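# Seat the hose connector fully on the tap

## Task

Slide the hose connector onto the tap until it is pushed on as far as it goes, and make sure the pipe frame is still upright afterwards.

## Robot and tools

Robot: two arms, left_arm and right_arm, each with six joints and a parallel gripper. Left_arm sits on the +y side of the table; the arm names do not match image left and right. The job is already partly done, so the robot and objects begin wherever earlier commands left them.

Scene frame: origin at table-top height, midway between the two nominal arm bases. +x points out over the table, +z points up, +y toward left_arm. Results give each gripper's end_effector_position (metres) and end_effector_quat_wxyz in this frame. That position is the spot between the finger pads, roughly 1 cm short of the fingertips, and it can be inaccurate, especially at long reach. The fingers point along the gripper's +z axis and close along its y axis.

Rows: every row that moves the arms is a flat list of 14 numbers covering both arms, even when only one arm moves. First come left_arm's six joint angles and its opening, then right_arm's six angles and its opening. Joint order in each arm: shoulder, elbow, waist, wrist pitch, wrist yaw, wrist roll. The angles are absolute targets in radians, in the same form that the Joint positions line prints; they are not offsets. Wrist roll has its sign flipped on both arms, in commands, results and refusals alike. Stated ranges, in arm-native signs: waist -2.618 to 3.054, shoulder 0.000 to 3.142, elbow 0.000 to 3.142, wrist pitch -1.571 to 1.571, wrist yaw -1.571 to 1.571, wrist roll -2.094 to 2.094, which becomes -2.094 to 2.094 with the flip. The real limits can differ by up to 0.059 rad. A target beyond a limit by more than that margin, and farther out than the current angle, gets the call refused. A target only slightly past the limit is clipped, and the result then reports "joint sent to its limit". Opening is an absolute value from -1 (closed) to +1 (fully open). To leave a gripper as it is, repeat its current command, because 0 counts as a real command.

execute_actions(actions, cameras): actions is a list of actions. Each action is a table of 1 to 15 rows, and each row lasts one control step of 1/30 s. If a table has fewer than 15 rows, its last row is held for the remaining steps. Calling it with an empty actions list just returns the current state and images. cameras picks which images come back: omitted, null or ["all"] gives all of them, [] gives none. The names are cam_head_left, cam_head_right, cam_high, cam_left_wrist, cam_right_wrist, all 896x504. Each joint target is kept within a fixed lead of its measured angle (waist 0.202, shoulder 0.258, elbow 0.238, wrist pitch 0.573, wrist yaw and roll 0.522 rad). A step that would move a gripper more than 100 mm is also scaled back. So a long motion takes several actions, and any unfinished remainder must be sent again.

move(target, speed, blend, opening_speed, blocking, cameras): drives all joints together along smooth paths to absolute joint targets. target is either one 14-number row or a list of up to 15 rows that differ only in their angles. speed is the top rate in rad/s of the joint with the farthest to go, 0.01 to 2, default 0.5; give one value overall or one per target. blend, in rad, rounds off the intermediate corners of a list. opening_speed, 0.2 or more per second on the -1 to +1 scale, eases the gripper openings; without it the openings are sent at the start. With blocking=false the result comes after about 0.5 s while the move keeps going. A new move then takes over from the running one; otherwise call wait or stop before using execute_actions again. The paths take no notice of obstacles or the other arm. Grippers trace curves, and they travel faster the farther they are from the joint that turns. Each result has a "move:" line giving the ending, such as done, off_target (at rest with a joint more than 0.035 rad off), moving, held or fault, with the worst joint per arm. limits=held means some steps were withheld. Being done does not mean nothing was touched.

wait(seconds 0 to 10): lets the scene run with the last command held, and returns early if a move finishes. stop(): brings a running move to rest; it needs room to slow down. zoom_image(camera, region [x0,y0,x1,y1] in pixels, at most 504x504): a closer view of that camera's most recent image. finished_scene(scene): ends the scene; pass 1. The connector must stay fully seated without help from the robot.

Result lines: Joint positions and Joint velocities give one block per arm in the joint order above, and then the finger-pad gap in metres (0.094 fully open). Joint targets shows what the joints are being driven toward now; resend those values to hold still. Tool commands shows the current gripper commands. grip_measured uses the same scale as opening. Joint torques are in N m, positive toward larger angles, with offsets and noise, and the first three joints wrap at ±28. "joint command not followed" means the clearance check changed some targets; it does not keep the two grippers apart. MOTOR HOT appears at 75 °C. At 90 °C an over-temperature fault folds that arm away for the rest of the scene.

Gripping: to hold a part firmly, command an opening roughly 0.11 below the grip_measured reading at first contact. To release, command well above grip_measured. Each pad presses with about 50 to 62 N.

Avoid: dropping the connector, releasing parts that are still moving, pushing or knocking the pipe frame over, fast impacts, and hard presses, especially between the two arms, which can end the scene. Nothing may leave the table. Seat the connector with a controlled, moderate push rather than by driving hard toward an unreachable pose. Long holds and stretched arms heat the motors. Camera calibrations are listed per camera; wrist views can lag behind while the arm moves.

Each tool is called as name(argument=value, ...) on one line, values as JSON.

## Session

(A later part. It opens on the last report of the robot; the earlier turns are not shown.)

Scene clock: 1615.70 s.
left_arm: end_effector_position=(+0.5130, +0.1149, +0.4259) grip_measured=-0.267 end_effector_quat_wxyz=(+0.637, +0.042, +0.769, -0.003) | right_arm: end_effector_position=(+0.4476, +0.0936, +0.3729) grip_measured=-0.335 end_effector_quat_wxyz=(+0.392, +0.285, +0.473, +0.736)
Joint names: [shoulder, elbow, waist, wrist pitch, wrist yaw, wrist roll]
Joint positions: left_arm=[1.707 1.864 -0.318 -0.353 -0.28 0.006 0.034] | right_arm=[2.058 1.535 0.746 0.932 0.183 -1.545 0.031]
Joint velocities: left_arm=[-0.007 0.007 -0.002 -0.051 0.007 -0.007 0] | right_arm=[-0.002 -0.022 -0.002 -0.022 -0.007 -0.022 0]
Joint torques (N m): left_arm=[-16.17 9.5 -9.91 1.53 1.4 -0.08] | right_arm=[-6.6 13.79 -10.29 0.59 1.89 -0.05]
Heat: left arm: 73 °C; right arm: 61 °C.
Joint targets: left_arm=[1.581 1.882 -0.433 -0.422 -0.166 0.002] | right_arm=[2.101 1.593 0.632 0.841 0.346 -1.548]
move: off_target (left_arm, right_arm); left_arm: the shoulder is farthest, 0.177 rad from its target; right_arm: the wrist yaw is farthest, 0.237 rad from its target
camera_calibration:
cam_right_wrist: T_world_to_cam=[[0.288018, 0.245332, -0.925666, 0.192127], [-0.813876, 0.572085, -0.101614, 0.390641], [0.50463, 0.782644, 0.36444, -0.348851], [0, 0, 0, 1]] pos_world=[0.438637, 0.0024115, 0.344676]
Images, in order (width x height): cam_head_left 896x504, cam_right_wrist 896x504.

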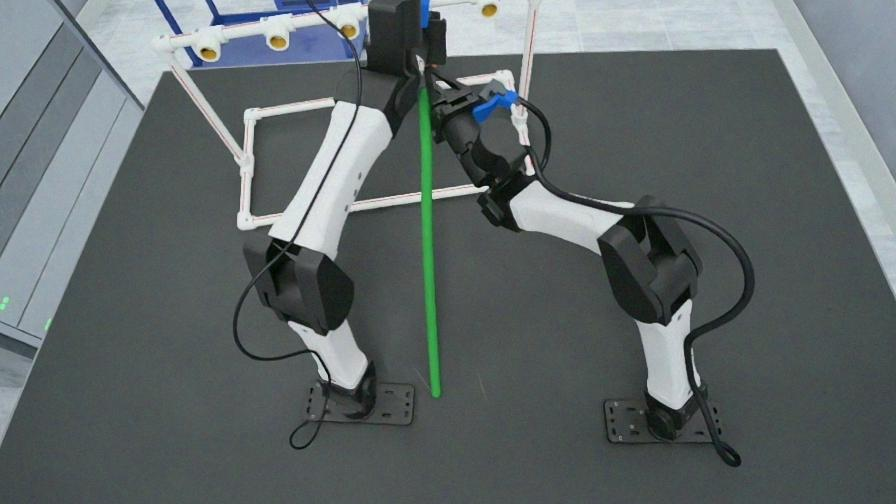

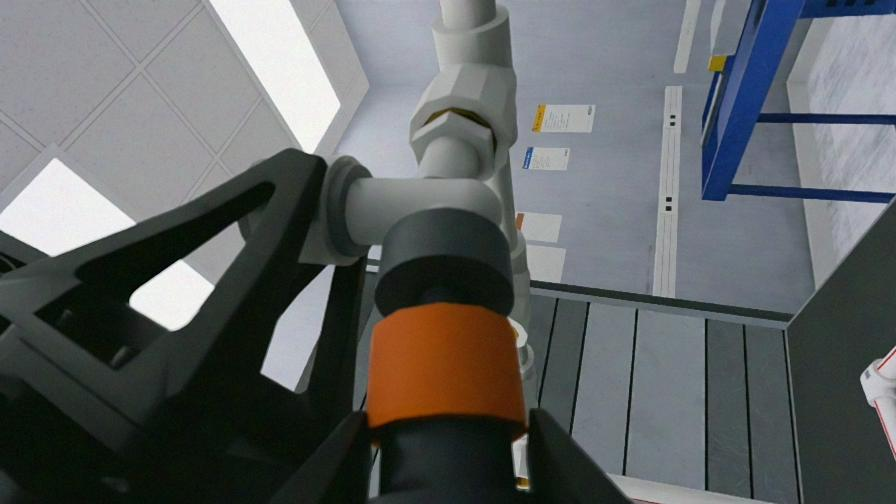

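move(target=[1.53,1.910,-0.43,-0.40,-0.25,0,-0.9,2.20,1.63,0.62,0.92,0.26,-1.55,-0.9], speed=0.15, cameras=["cam_right_wrist","cam_head_left"])

zoom_image(camera="cam_right_wrist", region=[330, 130, 580, 380])

Scene clock: 1635.20 s.
left_arm: end_effector_position=(+0.5137, +0.1256, +0.4284) grip_measured=-0.267 end_effector_quat_wxyz=(+0.641, +0.020, +0.767, +0.020) | right_arm: end_effector_position=(+0.4540, +0.1022, +0.3692) grip_measured=-0.335 end_effector_quat_wxyz=(+0.387, +0.241, +0.453, +0.766)
Joint names: [shoulder, elbow, waist, wrist pitch, wrist yaw, wrist roll]
Joint positions: left_arm=[1.707 1.864 -0.318 -0.345 -0.344 0.006 0.034] | right_arm=[2.154 1.586 0.724 1.063 0.089 -1.544 0.031]
Joint velocities: left_arm=[-0.022 -0.012 0.012 -0.022 0.037 0.037 -0.001] | right_arm=[0.002 -0.007 -0.022 0.037 0.066 0.022 0]
Joint torques (N m): left_arm=[-17.05 11.17 -7.47 1.85 0.93 -0.08] | right_arm=[-7.08 12 -8.94 0.11 1.85 -0.09]
Heat: left arm: 84 °C; right arm: 66 °C. Fold the left arm in close to its base, or ease its load, before you think long.
Joint targets: left_arm=[1.570 1.900 -0.405 -0.388 -0.271 0.001] | right_arm=[2.198 1.628 0.625 0.926 0.252 -1.550]
MOTOR HOT: the shoulder of the left arm reports 84 °C; the controller's stop level is 90 °C. To cool a motor, set the load down, stop pushing, or move to a pose that needs little force.
move: off_target (left_arm, right_arm); left_arm: the shoulder is farthest, 0.177 rad from its target; right_arm: the wrist yaw is farthest, 0.171 rad from its target
camera_calibration:
cam_right_wrist: T_world_to_cam=[[0.355556, 0.288754, -0.888932, 0.136029], [-0.835347, 0.524798, -0.163651, 0.428067], [0.419255, 0.800754, 0.427805, -0.343958], [0, 0, 0, 1]] pos_world=[0.453425, 0.0114985, 0.338121]
Images, in order (width x height): cam_head_left 896x504, cam_right_wrist 896x504.

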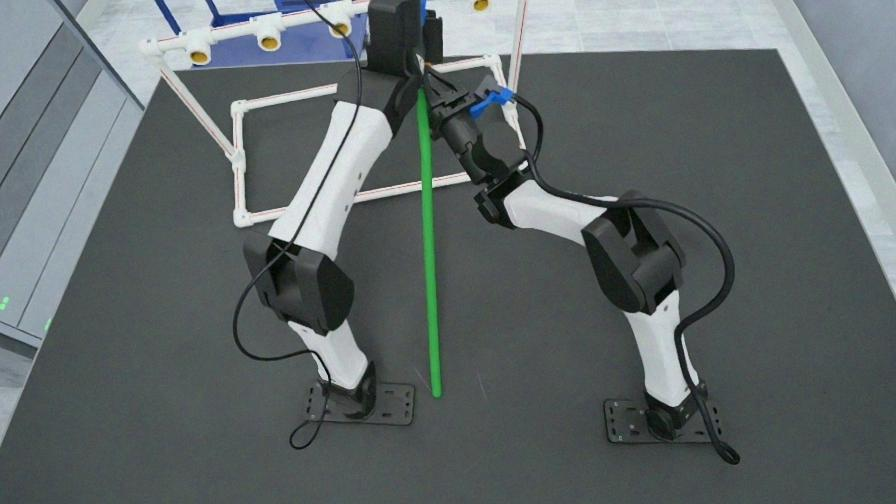

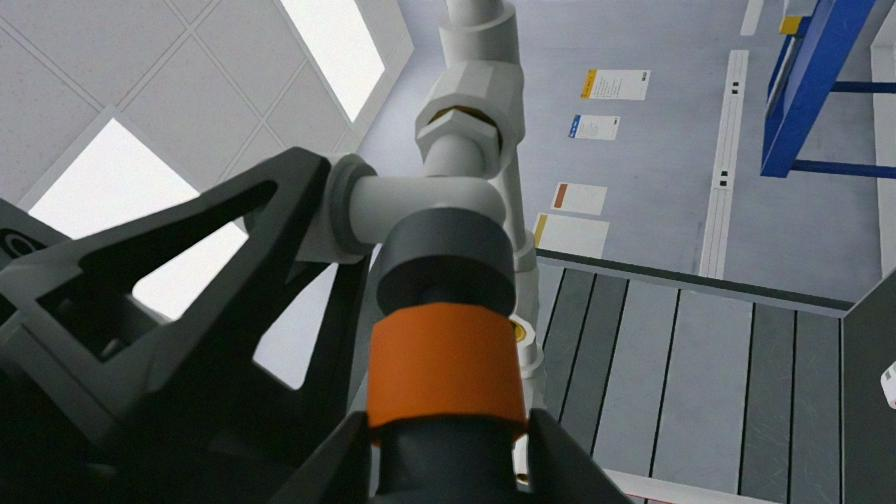

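Scaled by 2.016 from the camera's 896x504 image, which has a finer 1280x720 frame.

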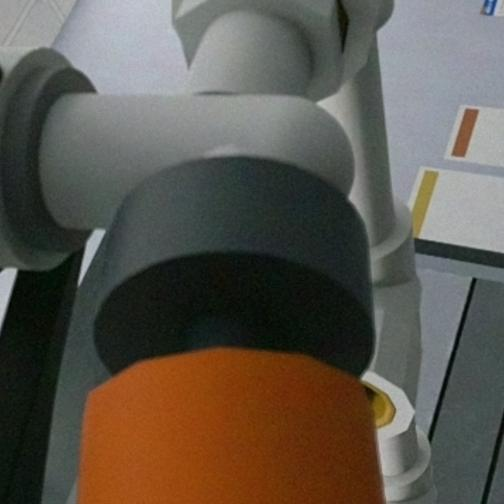

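move(target=[1.707,1.880,-0.318,-0.345,-0.344,0.006,0.3,2.154,1.60,0.724,1.063,0.089,-1.544,-0.9], speed=0.4, opening_speed=1, cameras=["cam_left_wrist","cam_high"])

Scene clock: 1638.57 s.
left_arm: end_effector_position=(+0.5149, +0.1295, +0.4258) grip_measured=+0.299 end_effector_quat_wxyz=(+0.638, +0.018, +0.769, +0.025) | right_arm: end_effector_position=(+0.4496, +0.1059, +0.3717) grip_measured=-0.337 end_effector_quat_wxyz=(+0.382, +0.230, +0.453, +0.772)
Joint names: [shoulder, elbow, waist, wrist pitch, wrist yaw, wrist roll]
Joint positions: left_arm=[1.71 1.864 -0.312 -0.352 -0.347 0.006 0.061] | right_arm=[2.154 1.586 0.727 1.074 0.068 -1.544 0.031]
Joint velocities: left_arm=[-0.012 0.012 -0.002 -0.022 0.022 -0.007 -0.001] | right_arm=[-0.002 -0.012 0.017 -0.022 -0.037 -0.081 -0.001]
Joint torques (N m): left_arm=[-6.37 9.31 -0.51 2.43 0.08 -0.02] | right_arm=[-10.89 9.09 -0.31 1.29 0.17 -0.02]
Heat: left arm: 86 °C; right arm: 65 °C. Fold the left arm in close to its base, or ease its load, before you think long.
Joint targets: left_arm=[1.707 1.880 -0.318 -0.345 -0.344 0.006] | right_arm=[2.154 1.600 0.724 1.063 0.089 -1.544]
MOTOR HOT: still on. The shoulder of the left arm reports 86 °C.
move: done
camera_calibration:
cam_left_wrist: T_world_to_cam=[[-0.0255341, -0.997554, -0.0650675, 0.168909], [-0.574913, 0.0679015, -0.815392, 0.676235], [0.817816, 0.0165878, -0.57524, -0.0860924], [0, 0, 0, 1]] pos_world=[0.463497, 0.124007, 0.512864]
Images, in order (width x height): cam_high 896x504, cam_left_wrist 896x504.

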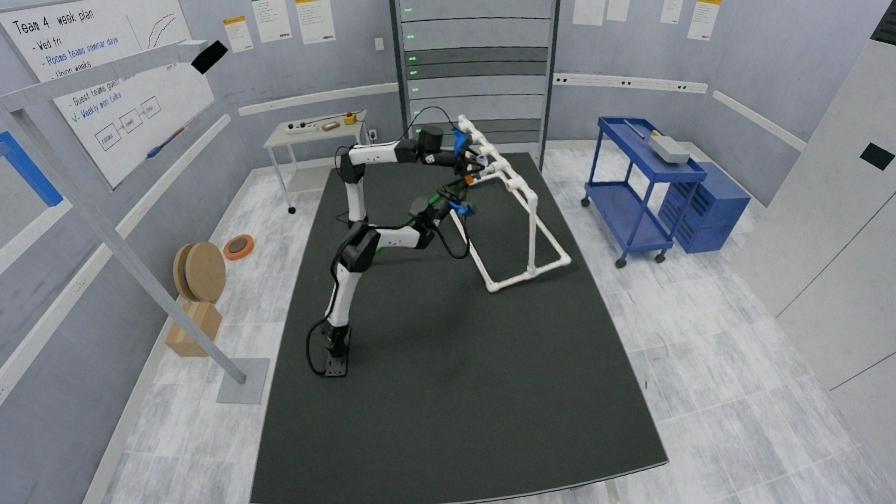

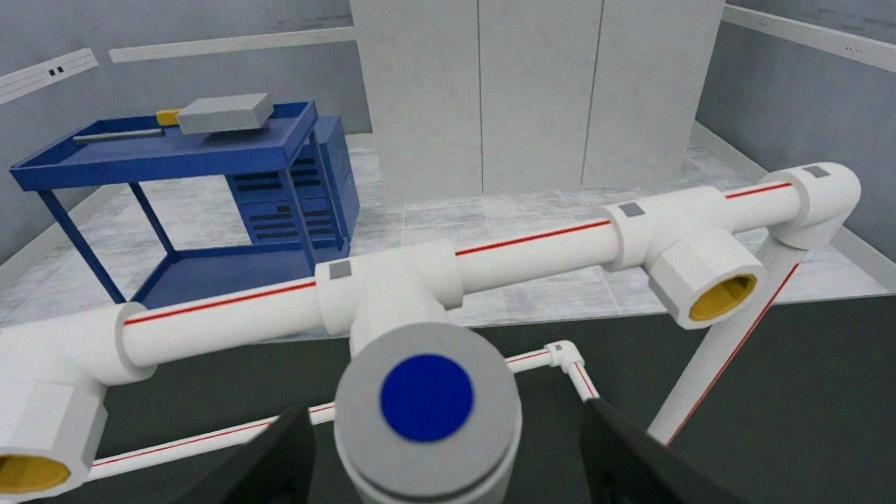

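move(target=[[1.38,1.48,-0.318,-0.29,-0.344,0.006,0.9,2.154,1.60,0.724,1.063,0.089,-1.544,-0.9],[0.9,0.9,-0.318,0,-0.1,0.006,0.9,2.154,1.60,0.724,1.063,0.089,-1.544,-0.9],[0.05,0.08,-0.1,0,0,0.006,0.9,2.154,1.60,0.724,1.063,0.089,-1.544,-0.9]], speed=0.5, blend=0.1)

zoom_image(camera="cam_head_left", region=[380, 0, 560, 110])

zoom_image(camera="cam_right_wrist", region=[250, 80, 650, 480])

zoom_image(camera="cam_high", region=[420, 140, 540, 220])

Scene clock: 1647.47 s.
left_arm: end_effector_position=(+0.2485, +0.2160, +0.1956) grip_measured=+0.898 end_effector_quat_wxyz=(+0.708, +0.041, +0.704, -0.045) | right_arm: end_effector_position=(+0.4496, +0.1059, +0.3717) grip_measured=-0.337 end_effector_quat_wxyz=(+0.382, +0.230, +0.453, +0.772)
Joint names: [shoulder, elbow, waist, wrist pitch, wrist yaw, wrist roll]
Joint positions: left_arm=[0.058 0.08 -0.106 -0.017 -0.01 0.006 0.089] | right_arm=[2.154 1.586 0.727 1.074 0.068 -1.544 0.031]
Joint velocities: left_arm=[-0.007 0.007 0.007 0.022 -0.066 -0.007 0] | right_arm=[0.007 0.007 -0.002 -0.007 -0.037 0.037 0]
Joint torques (N m): left_arm=[0.96 8.01 0.54 2.56 0.21 -0.03] | right_arm=[-10.89 9.11 -0.31 1.29 0.16 -0.02]
Heat: left arm: 81 °C; right arm: 62 °C. Fold the left arm in close to its base, or ease its load, before you think long.
Joint targets: left_arm=[0.050 0.080 -0.100 0.000 0.000 0.006] | right_arm=[2.154 1.600 0.724 1.063 0.089 -1.544]
MOTOR HOT: still on. The shoulder of the left arm reports 81 °C.
move: done
camera_calibration:
cam_left_wrist: T_world_to_cam=[[-0.15051, -0.988601, -0.00384314, 0.250611], [-0.403927, 0.0650435, -0.912476, 0.306632], [0.902324, -0.135785, -0.409112, -0.0226253], [0, 0, 0, 1]] pos_world=[0.181992, 0.224738, 0.271501]
cam_right_wrist: T_world_to_cam=[[0.362533, 0.295646, -0.883834, 0.133032], [-0.844089, 0.506179, -0.176911, 0.433742], [0.395075, 0.810171, 0.433058, -0.338178], [0, 0, 0, 1]] pos_world=[0.451494, 0.0151005, 0.340763]

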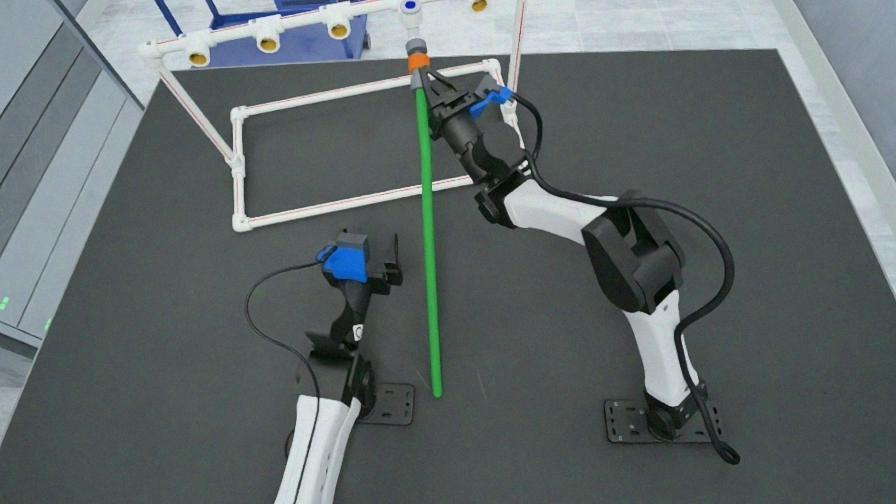

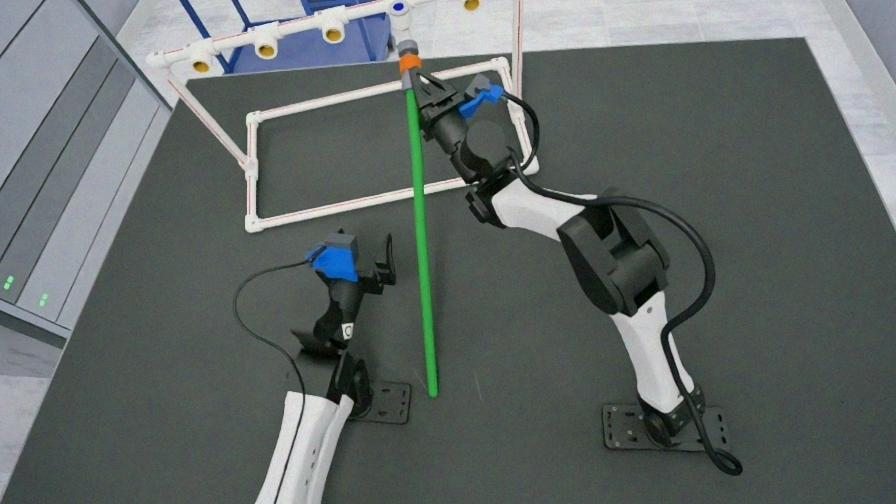

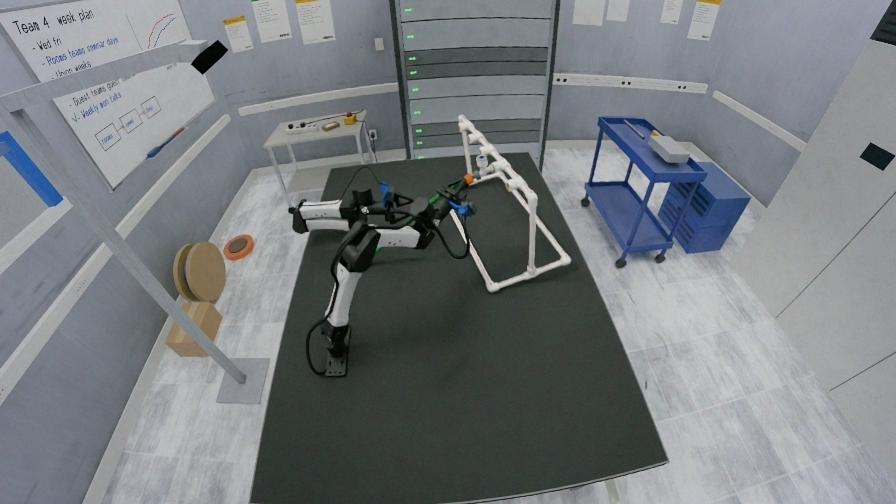

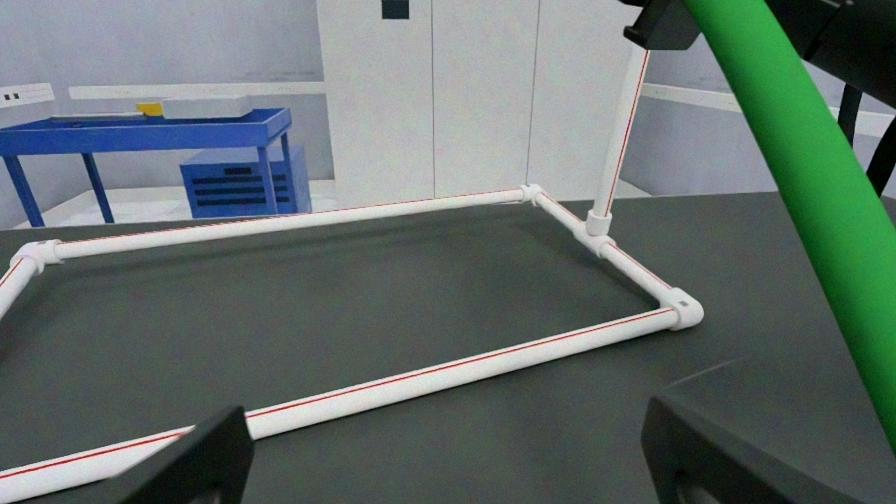

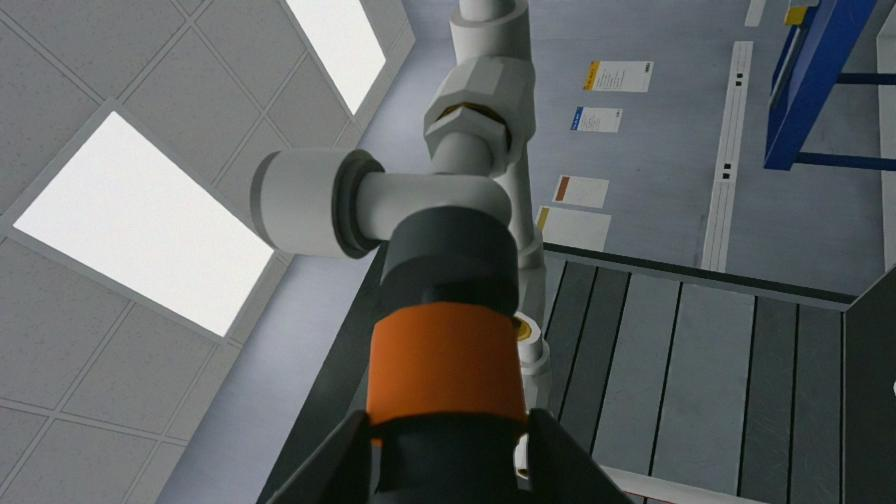

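Scaled by 2.800 from the camera's 896x504 image, which has a finer 1280x720 frame.

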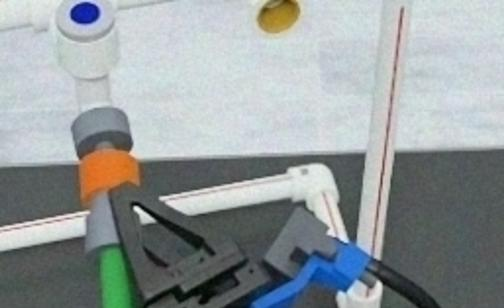

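Scaled by 1.260 from the camera's 896x504 image, which has a finer 1280x720 frame.

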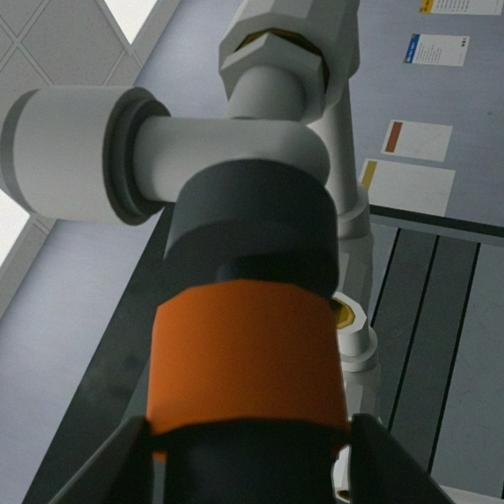

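Scaled by 4.200 from the camera's 896x504 image, which has a finer 1280x720 frame.

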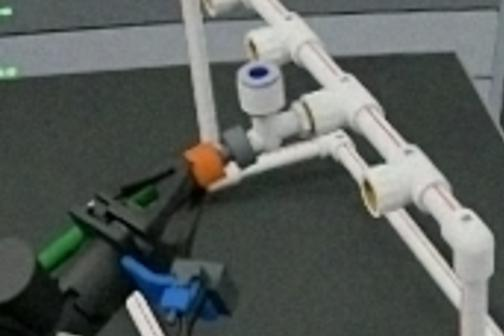

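wait(seconds=10, cameras=[])

wait(seconds=10, cameras=[])

wait(seconds=10, cameras=[])

wait(seconds=10, cameras=[])

Scene clock: 1672.03 s.
left_arm: end_effector_position=(+0.2485, +0.2158, +0.1956) grip_measured=+0.898 end_effector_quat_wxyz=(+0.708, +0.042, +0.704, -0.046) | right_arm: end_effector_position=(+0.4496, +0.1059, +0.3717) grip_measured=-0.337 end_effector_quat_wxyz=(+0.382, +0.230, +0.453, +0.772)
Joint names: [shoulder, elbow, waist, wrist pitch, wrist yaw, wrist roll]
Joint positions: left_arm=[0.058 0.08 -0.106 -0.017 -0.009 0.006 0.089] | right_arm=[2.154 1.586 0.727 1.074 0.068 -1.544 0.031]
Joint velocities: left_arm=[0.012 -0.002 0.017 0.081 0.022 0.022 0] | right_arm=[0.002 -0.012 -0.002 -0.007 -0.007 0.11 0]
Joint torques (N m): left_arm=[0.91 7.99 0.51 2.56 0.21 -0.02] | right_arm=[-10.91 9.1 -0.29 1.3 0.17 -0.03]
Heat: left arm: 69 °C; right arm: 67 °C.
Joint targets: left_arm=[0.050 0.080 -0.100 0.000 0.000 0.006] | right_arm=[2.154 1.600 0.724 1.063 0.089 -1.544]
Tool commands: left_gripper/opening=+0.9 right_gripper/opening=-0.9
MOTOR HOT: cleared for the motors of the left arm.
wait: 10.00 s; at rest from the start
No camera images: "cameras" was empty.

Scene clock: 1682.03 s.
left_arm: end_effector_position=(+0.2485, +0.2158, +0.1956) grip_measured=+0.898 end_effector_quat_wxyz=(+0.708, +0.042, +0.704, -0.046) | right_arm: end_effector_position=(+0.4496, +0.1059, +0.3717) grip_measured=-0.337 end_effector_quat_wxyz=(+0.382, +0.230, +0.453, +0.772)
Joint names: [shoulder, elbow, waist, wrist pitch, wrist yaw, wrist roll]
Joint positions: left_arm=[0.058 0.08 -0.106 -0.017 -0.009 0.006 0.089] | right_arm=[2.154 1.586 0.727 1.074 0.068 -1.544 0.031]
Joint velocities: left_arm=[0.017 -0.007 -0.002 0.022 -0.051 -0.037 0] | right_arm=[-0.002 -0.007 -0.002 0.007 0.037 0.037 0]
Joint torques (N m): left_arm=[0.96 8.02 0.5 2.57 0.2 -0.03] | right_arm=[-10.89 9.1 -0.31 1.3 0.17 -0.03]
Heat: left arm: 68 °C; right arm: 69 °C.
Joint targets: left_arm=[0.050 0.080 -0.100 0.000 0.000 0.006] | right_arm=[2.154 1.600 0.724 1.063 0.089 -1.544]
Tool commands: left_gripper/opening=+0.9 right_gripper/opening=-0.9
wait: 10.00 s; at rest by 0.17 s
No camera images: "cameras" was empty.

Scene clock: 1692.03 s.
left_arm: end_effector_position=(+0.2485, +0.2158, +0.1956) grip_measured=+0.898 end_effector_quat_wxyz=(+0.708, +0.042, +0.704, -0.046) | right_arm: end_effector_position=(+0.4496, +0.1059, +0.3717) grip_measured=-0.337 end_effector_quat_wxyz=(+0.382, +0.230, +0.453, +0.772)
Joint names: [shoulder, elbow, waist, wrist pitch, wrist yaw, wrist roll]
Joint positions: left_arm=[0.058 0.08 -0.106 -0.017 -0.009 0.006 0.089] | right_arm=[2.154 1.586 0.727 1.074 0.068 -1.544 0.031]
Joint velocities: left_arm=[-0.022 -0.007 -0.002 0.007 0.007 0.066 0] | right_arm=[0.007 0.012 -0.017 -0.022 -0.022 0.007 0]
Joint torques (N m): left_arm=[0.9 7.98 0.55 2.56 0.21 -0.02] | right_arm=[-10.89 9.1 -0.29 1.3 0.17 -0.03]
Heat: left arm: 68 °C; right arm: 70 °C.
Joint targets: left_arm=[0.050 0.080 -0.100 0.000 0.000 0.006] | right_arm=[2.154 1.600 0.724 1.063 0.089 -1.544]
Tool commands: left_gripper/opening=+0.9 right_gripper/opening=-0.9
wait: 10.00 s; at rest by 0.17 s
No camera images: "cameras" was empty.

Scene clock: 1702.03 s.
left_arm: end_effector_position=(+0.2485, +0.2158, +0.1956) grip_measured=+0.898 end_effector_quat_wxyz=(+0.708, +0.042, +0.704, -0.046) | right_arm: end_effector_position=(+0.4496, +0.1059, +0.3717) grip_measured=-0.337 end_effector_quat_wxyz=(+0.382, +0.230, +0.453, +0.772)
Joint names: [shoulder, elbow, waist, wrist pitch, wrist yaw, wrist roll]
Joint positions: left_arm=[0.058 0.08 -0.106 -0.017 -0.009 0.006 0.089] | right_arm=[2.154 1.586 0.727 1.074 0.068 -1.544 0.031]
Joint velocities: left_arm=[-0.012 -0.002 0.002 0.037 0.022 0.007 0] | right_arm=[0.007 -0.007 -0.012 -0.022 -0.007 0.007 0]
Joint torques (N m): left_arm=[0.96 7.99 0.54 2.57 0.21 -0.05] | right_arm=[-10.92 9.1 -0.29 1.29 0.17 -0.03]
Heat: left arm: 68 °C; right arm: 71 °C.
Joint targets: left_arm=[0.050 0.080 -0.100 0.000 0.000 0.006] | right_arm=[2.154 1.600 0.724 1.063 0.089 -1.544]
Tool commands: left_gripper/opening=+0.9 right_gripper/opening=-0.9
wait: 10.00 s; at rest by 0.17 s
No camera images: "cameras" was empty.

move(target=[[0.9,0.9,-0.318,0,-0.1,0.006,0.5,2.154,1.60,0.724,1.063,0.089,-1.544,-0.9],[1.38,1.48,-0.318,-0.29,-0.344,0.006,0.5,2.154,1.60,0.724,1.063,0.089,-1.544,-0.9],[1.71,1.88,-0.315,-0.35,-0.347,0.006,0.5,2.154,1.60,0.724,1.063,0.089,-1.544,-0.9]], speed=[0.8,0.5,0.25], blend=0.08, cameras=["cam_left_wrist"])

move(target=[1.71,1.88,-0.315,-0.35,-0.347,0.006,-0.9,2.154,1.60,0.724,1.063,0.089,-1.544,-0.9], opening_speed=1, cameras=["cam_left_wrist"])

move(target=[1.62,1.82,-0.43,-0.65,-0.19,0.006,-0.9,2.205,1.633,0.607,0.90,0.37,-1.544,-0.9], speed=0.3, cameras=["cam_right_wrist","cam_head_left"])

Scene clock: 1710.90 s.
left_arm: end_effector_position=(+0.5123, +0.1287, +0.4244) grip_measured=+0.501 end_effector_quat_wxyz=(+0.637, +0.021, +0.770, +0.021) | right_arm: end_effector_position=(+0.4496, +0.1059, +0.3717) grip_measured=-0.337 end_effector_quat_wxyz=(+0.382, +0.230, +0.453, +0.772)
Joint names: [shoulder, elbow, waist, wrist pitch, wrist yaw, wrist roll]
Joint positions: left_arm=[1.698 1.847 -0.312 -0.349 -0.337 0.006 0.071] | right_arm=[2.154 1.586 0.727 1.074 0.068 -1.544 0.031]
Joint velocities: left_arm=[-0.007 -0.007 0.002 0.022 -0.022 0.007 0] | right_arm=[0.002 -0.002 -0.002 -0.066 -0.007 0.051 0.001]
Joint torques (N m): left_arm=[-5.12 10.91 -0.38 2.37 -0.07 -0.02] | right_arm=[-10.91 9.11 -0.28 1.3 0.17 -0.02]
Heat: left arm: 68 °C; right arm: 72 °C.
Joint targets: left_arm=[1.710 1.880 -0.315 -0.350 -0.347 0.006] | right_arm=[2.154 1.600 0.724 1.063 0.089 -1.544]
move: done
camera_calibration:
cam_left_wrist: T_world_to_cam=[[-0.0357889, -0.997319, -0.0638283, 0.17262], [-0.57651, 0.072774, -0.813843, 0.673171], [0.816306, 0.00767111, -0.577568, -0.0817806], [0, 0, 0, 1]] pos_world=[0.461025, 0.123796, 0.511639]
Images, in order (width x height): cam_left_wrist 896x504.

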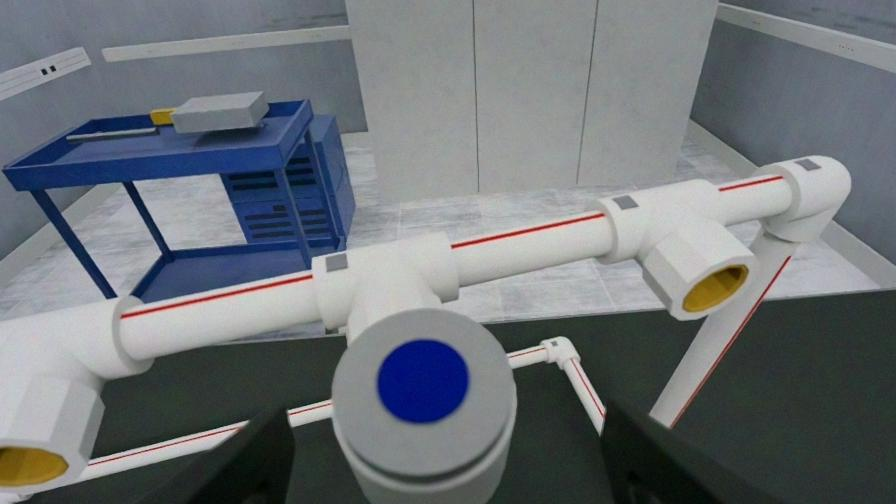

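Scene clock: 1712.50 s.
left_arm: end_effector_position=(+0.5123, +0.1298, +0.4243) grip_measured=-0.278 end_effector_quat_wxyz=(+0.637, +0.019, +0.770, +0.024) | right_arm: end_effector_position=(+0.4497, +0.1058, +0.3717) grip_measured=-0.337 end_effector_quat_wxyz=(+0.382, +0.230, +0.453, +0.772)
Joint names: [shoulder, elbow, waist, wrist pitch, wrist yaw, wrist roll]
Joint positions: left_arm=[1.698 1.847 -0.312 -0.35 -0.344 0.006 0.034] | right_arm=[2.154 1.586 0.727 1.074 0.068 -1.544 0.031]
Joint velocities: left_arm=[0.002 0.017 -0.002 -0.022 -0.007 0.066 -0.001] | right_arm=[-0.002 -0.002 0.002 -0.081 0.007 0.066 -0.001]
Joint torques (N m): left_arm=[-5.11 10.95 -0.31 2.36 0.01 -0.03] | right_arm=[-10.91 9.07 -0.29 1.3 0.16 -0.03]
Heat: left arm: 69 °C; right arm: 72 °C.
Joint targets: left_arm=[1.710 1.880 -0.315 -0.350 -0.347 0.006] | right_arm=[2.154 1.600 0.724 1.063 0.089 -1.544]
move: done
camera_calibration:
cam_left_wrist: T_world_to_cam=[[-0.0294684, -0.997432, -0.0652822, 0.171128], [-0.577203, 0.0703014, -0.813569, 0.673548], [0.816069, 0.0137065, -0.577792, -0.0823915], [0, 0, 0, 1]] pos_world=[0.461054, 0.124466, 0.511544]
Images, in order (width x height): cam_left_wrist 896x504.

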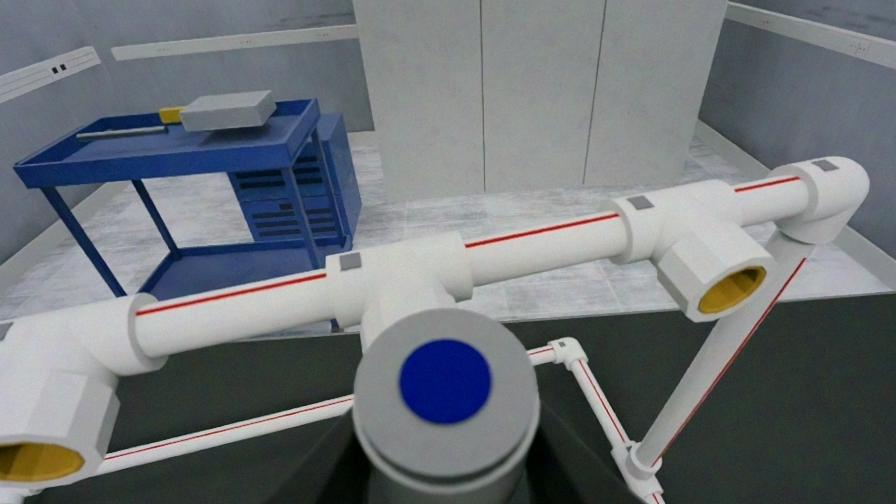

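Scene clock: 1713.77 s.
left_arm: end_effector_position=(+0.5105, +0.1271, +0.4226) grip_measured=-0.278 end_effector_quat_wxyz=(+0.634, +0.023, +0.773, +0.023) | right_arm: end_effector_position=(+0.4537, +0.1028, +0.3699) grip_measured=-0.337 end_effector_quat_wxyz=(+0.388, +0.242, +0.451, +0.766)
Joint names: [shoulder, elbow, waist, wrist pitch, wrist yaw, wrist roll]
Joint positions: left_arm=[1.696 1.847 -0.318 -0.361 -0.344 0.006 0.034] | right_arm=[2.155 1.589 0.726 1.064 0.095 -1.544 0.031]
Joint velocities: left_arm=[0.012 0.017 0.002 -0.081 -0.007 0.037 0.001] | right_arm=[-0.027 0.012 -0.007 -0.11 -0.037 -0.007 0]
Joint torques (N m): left_arm=[-12.07 5.18 -9.68 -1.14 1.89 -0.03] | right_arm=[-7.68 11.04 -8.13 0.25 2.4 -0.02]
Heat: left arm: 69 °C; right arm: 72 °C.
Joint targets: left_arm=[1.620 1.820 -0.430 -0.650 -0.190 0.006] | right_arm=[2.193 1.622 0.636 0.940 0.303 -1.544]
move: off_target (left_arm, right_arm); left_arm: the wrist pitch is farthest, 0.289 rad from its target; right_arm: the wrist yaw is farthest, 0.275 rad from its target
camera_calibration:
cam_right_wrist: T_world_to_cam=[[0.356661, 0.290989, -0.88776, 0.135491], [-0.833942, 0.527495, -0.162138, 0.42612], [0.421109, 0.798169, 0.430805, -0.346312], [0, 0, 0, 1]] pos_world=[0.45287, 0.0122131, 0.338567]
Images, in order (width x height): cam_head_left 896x504, cam_right_wrist 896x504.

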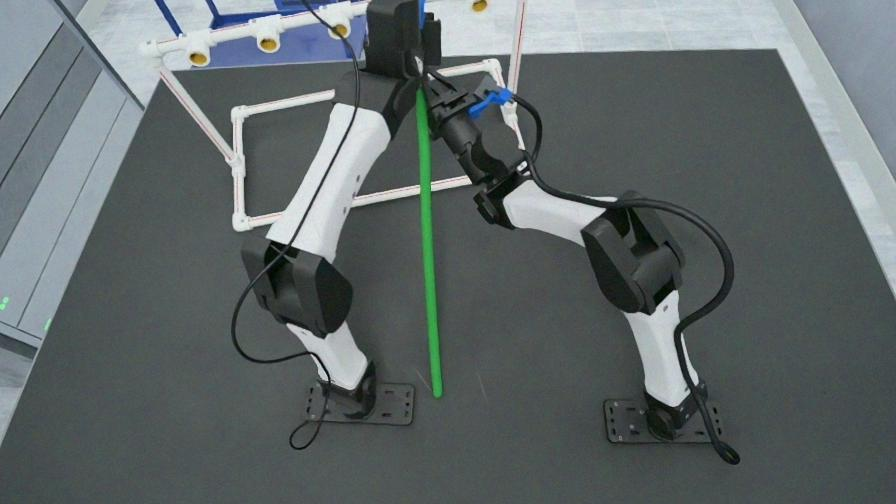

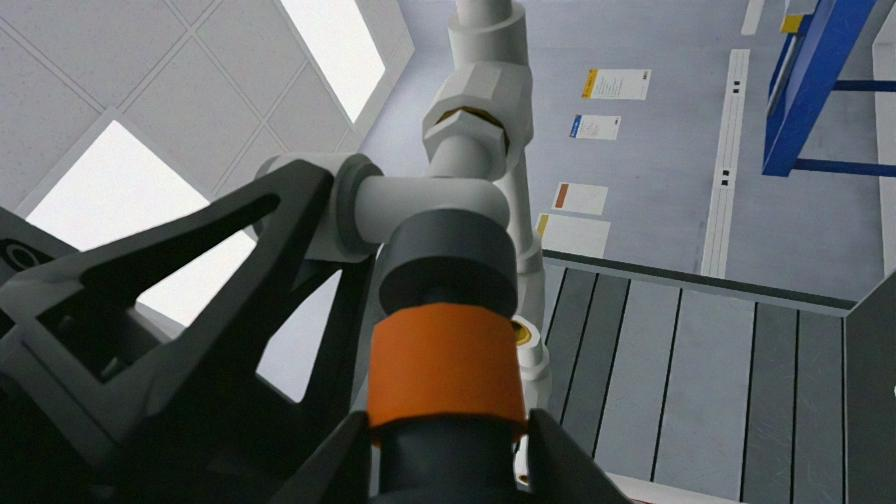

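move(target=[1.70,1.86,-0.318,-0.361,-0.344,0.006,-0.9,2.155,1.603,0.726,1.064,0.095,-1.544,-0.9], speed=0.4, cameras=["cam_right_wrist","cam_high"])

zoom_image(camera="cam_right_wrist", region=[350, 190, 550, 390])

zoom_image(camera="cam_high", region=[445, 150, 505, 210])

Scene clock: 1717.73 s.
left_arm: end_effector_position=(+0.5117, +0.1303, +0.4245) grip_measured=-0.278 end_effector_quat_wxyz=(+0.637, +0.018, +0.770, +0.025) | right_arm: end_effector_position=(+0.4498, +0.1060, +0.3721) grip_measured=-0.337 end_effector_quat_wxyz=(+0.383, +0.232, +0.451, +0.772)
Joint names: [shoulder, elbow, waist, wrist pitch, wrist yaw, wrist roll]
Joint positions: left_arm=[1.696 1.847 -0.312 -0.352 -0.348 0.006 0.034] | right_arm=[2.155 1.589 0.729 1.074 0.076 -1.544 0.031]
Joint velocities: left_arm=[0.007 0.027 -0.017 -0.081 0.037 0.066 0] | right_arm=[0.007 -0.022 -0.002 0.051 -0.007 -0.037 -0.001]
Joint torques (N m): left_arm=[-5.79 9.06 -0.53 2.24 0.09 -0.02] | right_arm=[-10.97 9.11 -0.32 1.31 0.14 -0.02]
Heat: left arm: 68 °C; right arm: 71 °C.
Joint targets: left_arm=[1.700 1.860 -0.318 -0.361 -0.344 0.006] | right_arm=[2.155 1.603 0.726 1.064 0.095 -1.544]
move: done
camera_calibration:
cam_right_wrist: T_world_to_cam=[[0.362681, 0.297407, -0.883183, 0.132808], [-0.841939, 0.510843, -0.17372, 0.431193], [0.399502, 0.806591, 0.435672, -0.341143], [0, 0, 0, 1]] pos_world=[0.451159, 0.0153926, 0.340827]
Images, in order (width x height): cam_high 896x504, cam_right_wrist 896x504.

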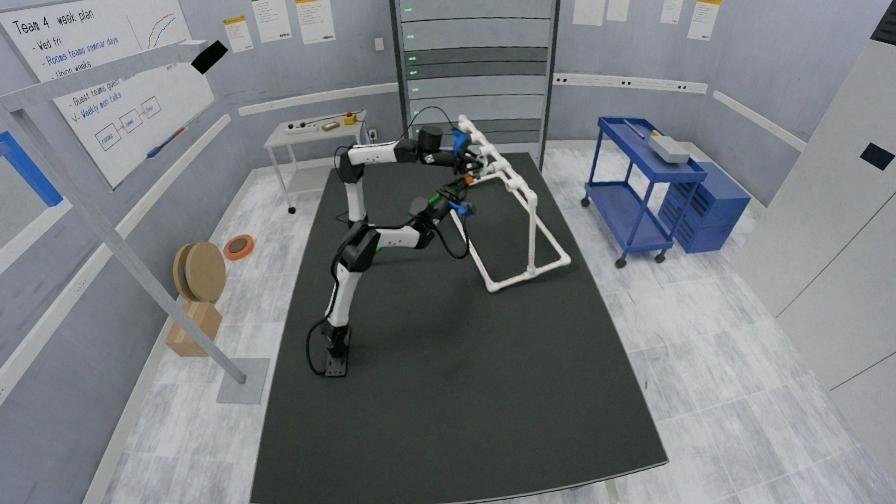

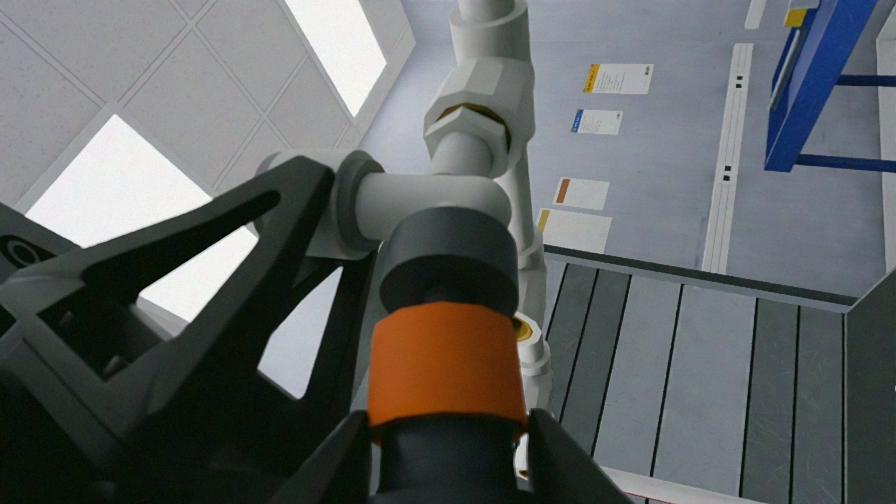

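Scaled by 2.520 from the camera's 896x504 image, which has a finer 1280x720 frame.

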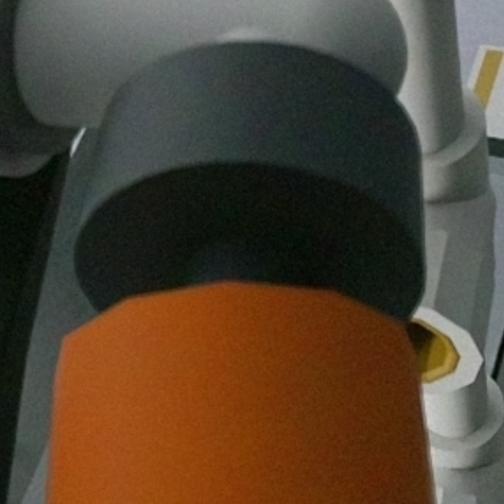

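Scaled by 8.400 from the camera's 896x504 image, which has a finer 1280x720 frame.

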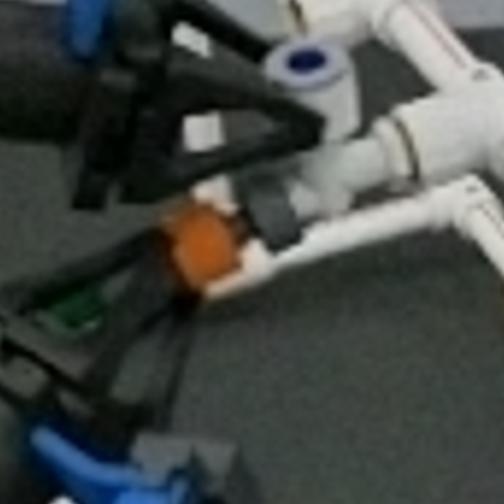

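move(target=[1.70,1.86,-0.318,-0.361,-0.344,0.006,-0.9,2.097,1.617,0.655,0.853,-0.165,-1.544,-0.9], speed=0.2, cameras=["cam_right_wrist","cam_high","cam_head_left"])

zoom_image(camera="cam_right_wrist", region=[350, 190, 550, 390])

zoom_image(camera="cam_high", region=[445, 150, 505, 210])

Scene clock: 1732.60 s.
left_arm: end_effector_position=(+0.5142, +0.1339, +0.4239) grip_measured=-0.278 end_effector_quat_wxyz=(+0.638, +0.015, +0.770, +0.027) | right_arm: end_effector_position=(+0.4524, +0.1068, +0.3713) grip_measured=-0.337 end_effector_quat_wxyz=(+0.342, +0.171, +0.517, +0.766)
Joint names: [shoulder, elbow, waist, wrist pitch, wrist yaw, wrist roll]
Joint positions: left_arm=[1.701 1.847 -0.304 -0.345 -0.348 0.007 0.034] | right_arm=[2.114 1.598 0.662 0.941 -0.161 -1.542 0.031]
Joint velocities: left_arm=[0.017 -0.017 -0.032 -0.007 -0.007 0.037 0.001] | right_arm=[0.002 -0.007 0.007 -0.007 0.007 0.007 -0.001]
Joint torques (N m): left_arm=[-6.12 9.02 -1.22 2.18 0.11 -0.05] | right_arm=[-12.27 9.78 -0.64 0.65 -0.06 -0.04]
Heat: left arm: 69 °C; right arm: 69 °C.
Joint targets: left_arm=[1.700 1.860 -0.318 -0.361 -0.344 0.006] | right_arm=[2.097 1.617 0.655 0.853 -0.165 -1.544]
move: off_target (right_arm); right_arm: the wrist pitch is farthest, 0.088 rad from its target
camera_calibration:
cam_right_wrist: T_world_to_cam=[[0.329283, 0.225544, -0.916898, 0.166176], [-0.903665, 0.356846, -0.236751, 0.500654], [0.273794, 0.906527, 0.32132, -0.253838], [0, 0, 0, 1]] pos_world=[0.467204, 0.0139743, 0.352459]
Images, in order (width x height): cam_head_left 896x504, cam_high 896x504, cam_right_wrist 896x504.

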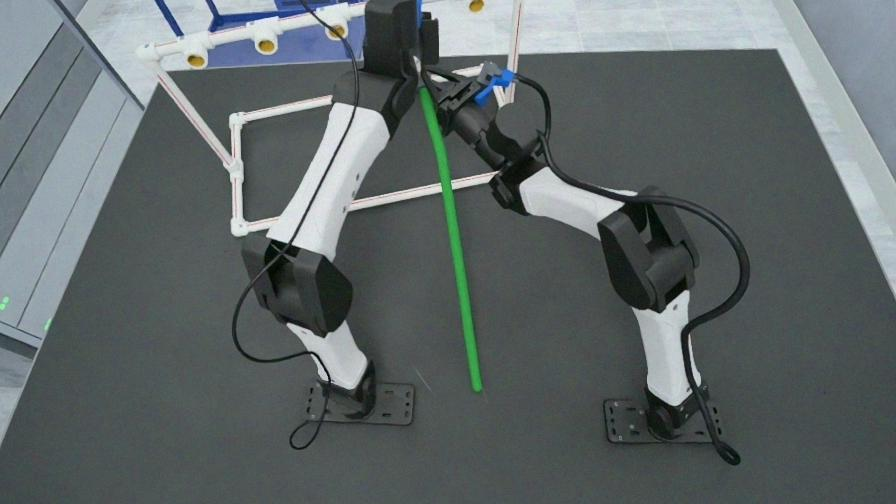

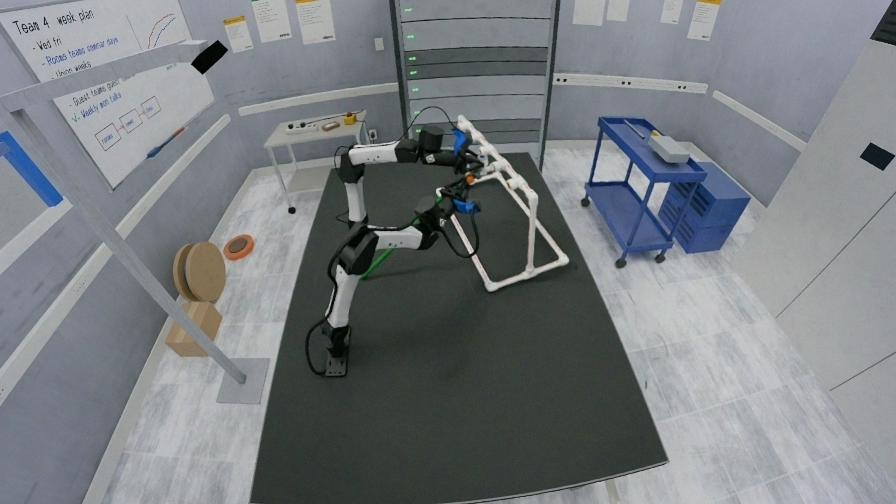

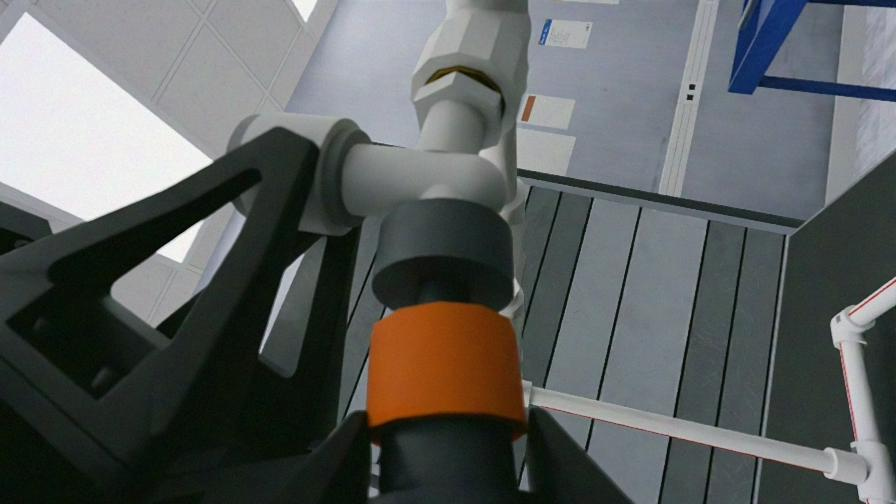

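Scaled by 2.520 from the camera's 896x504 image, which has a finer 1280x720 frame.

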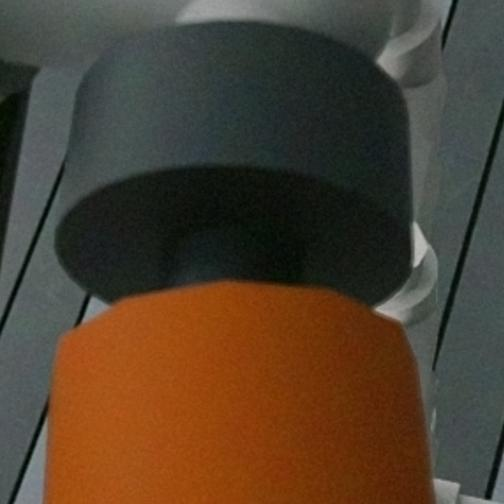

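Scaled by 8.400 from the camera's 896x504 image, which has a finer 1280x720 frame.

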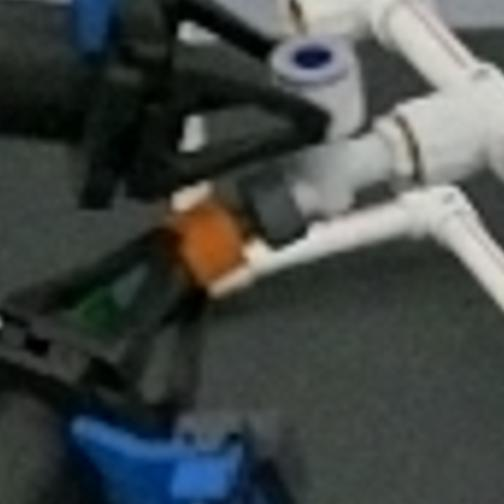

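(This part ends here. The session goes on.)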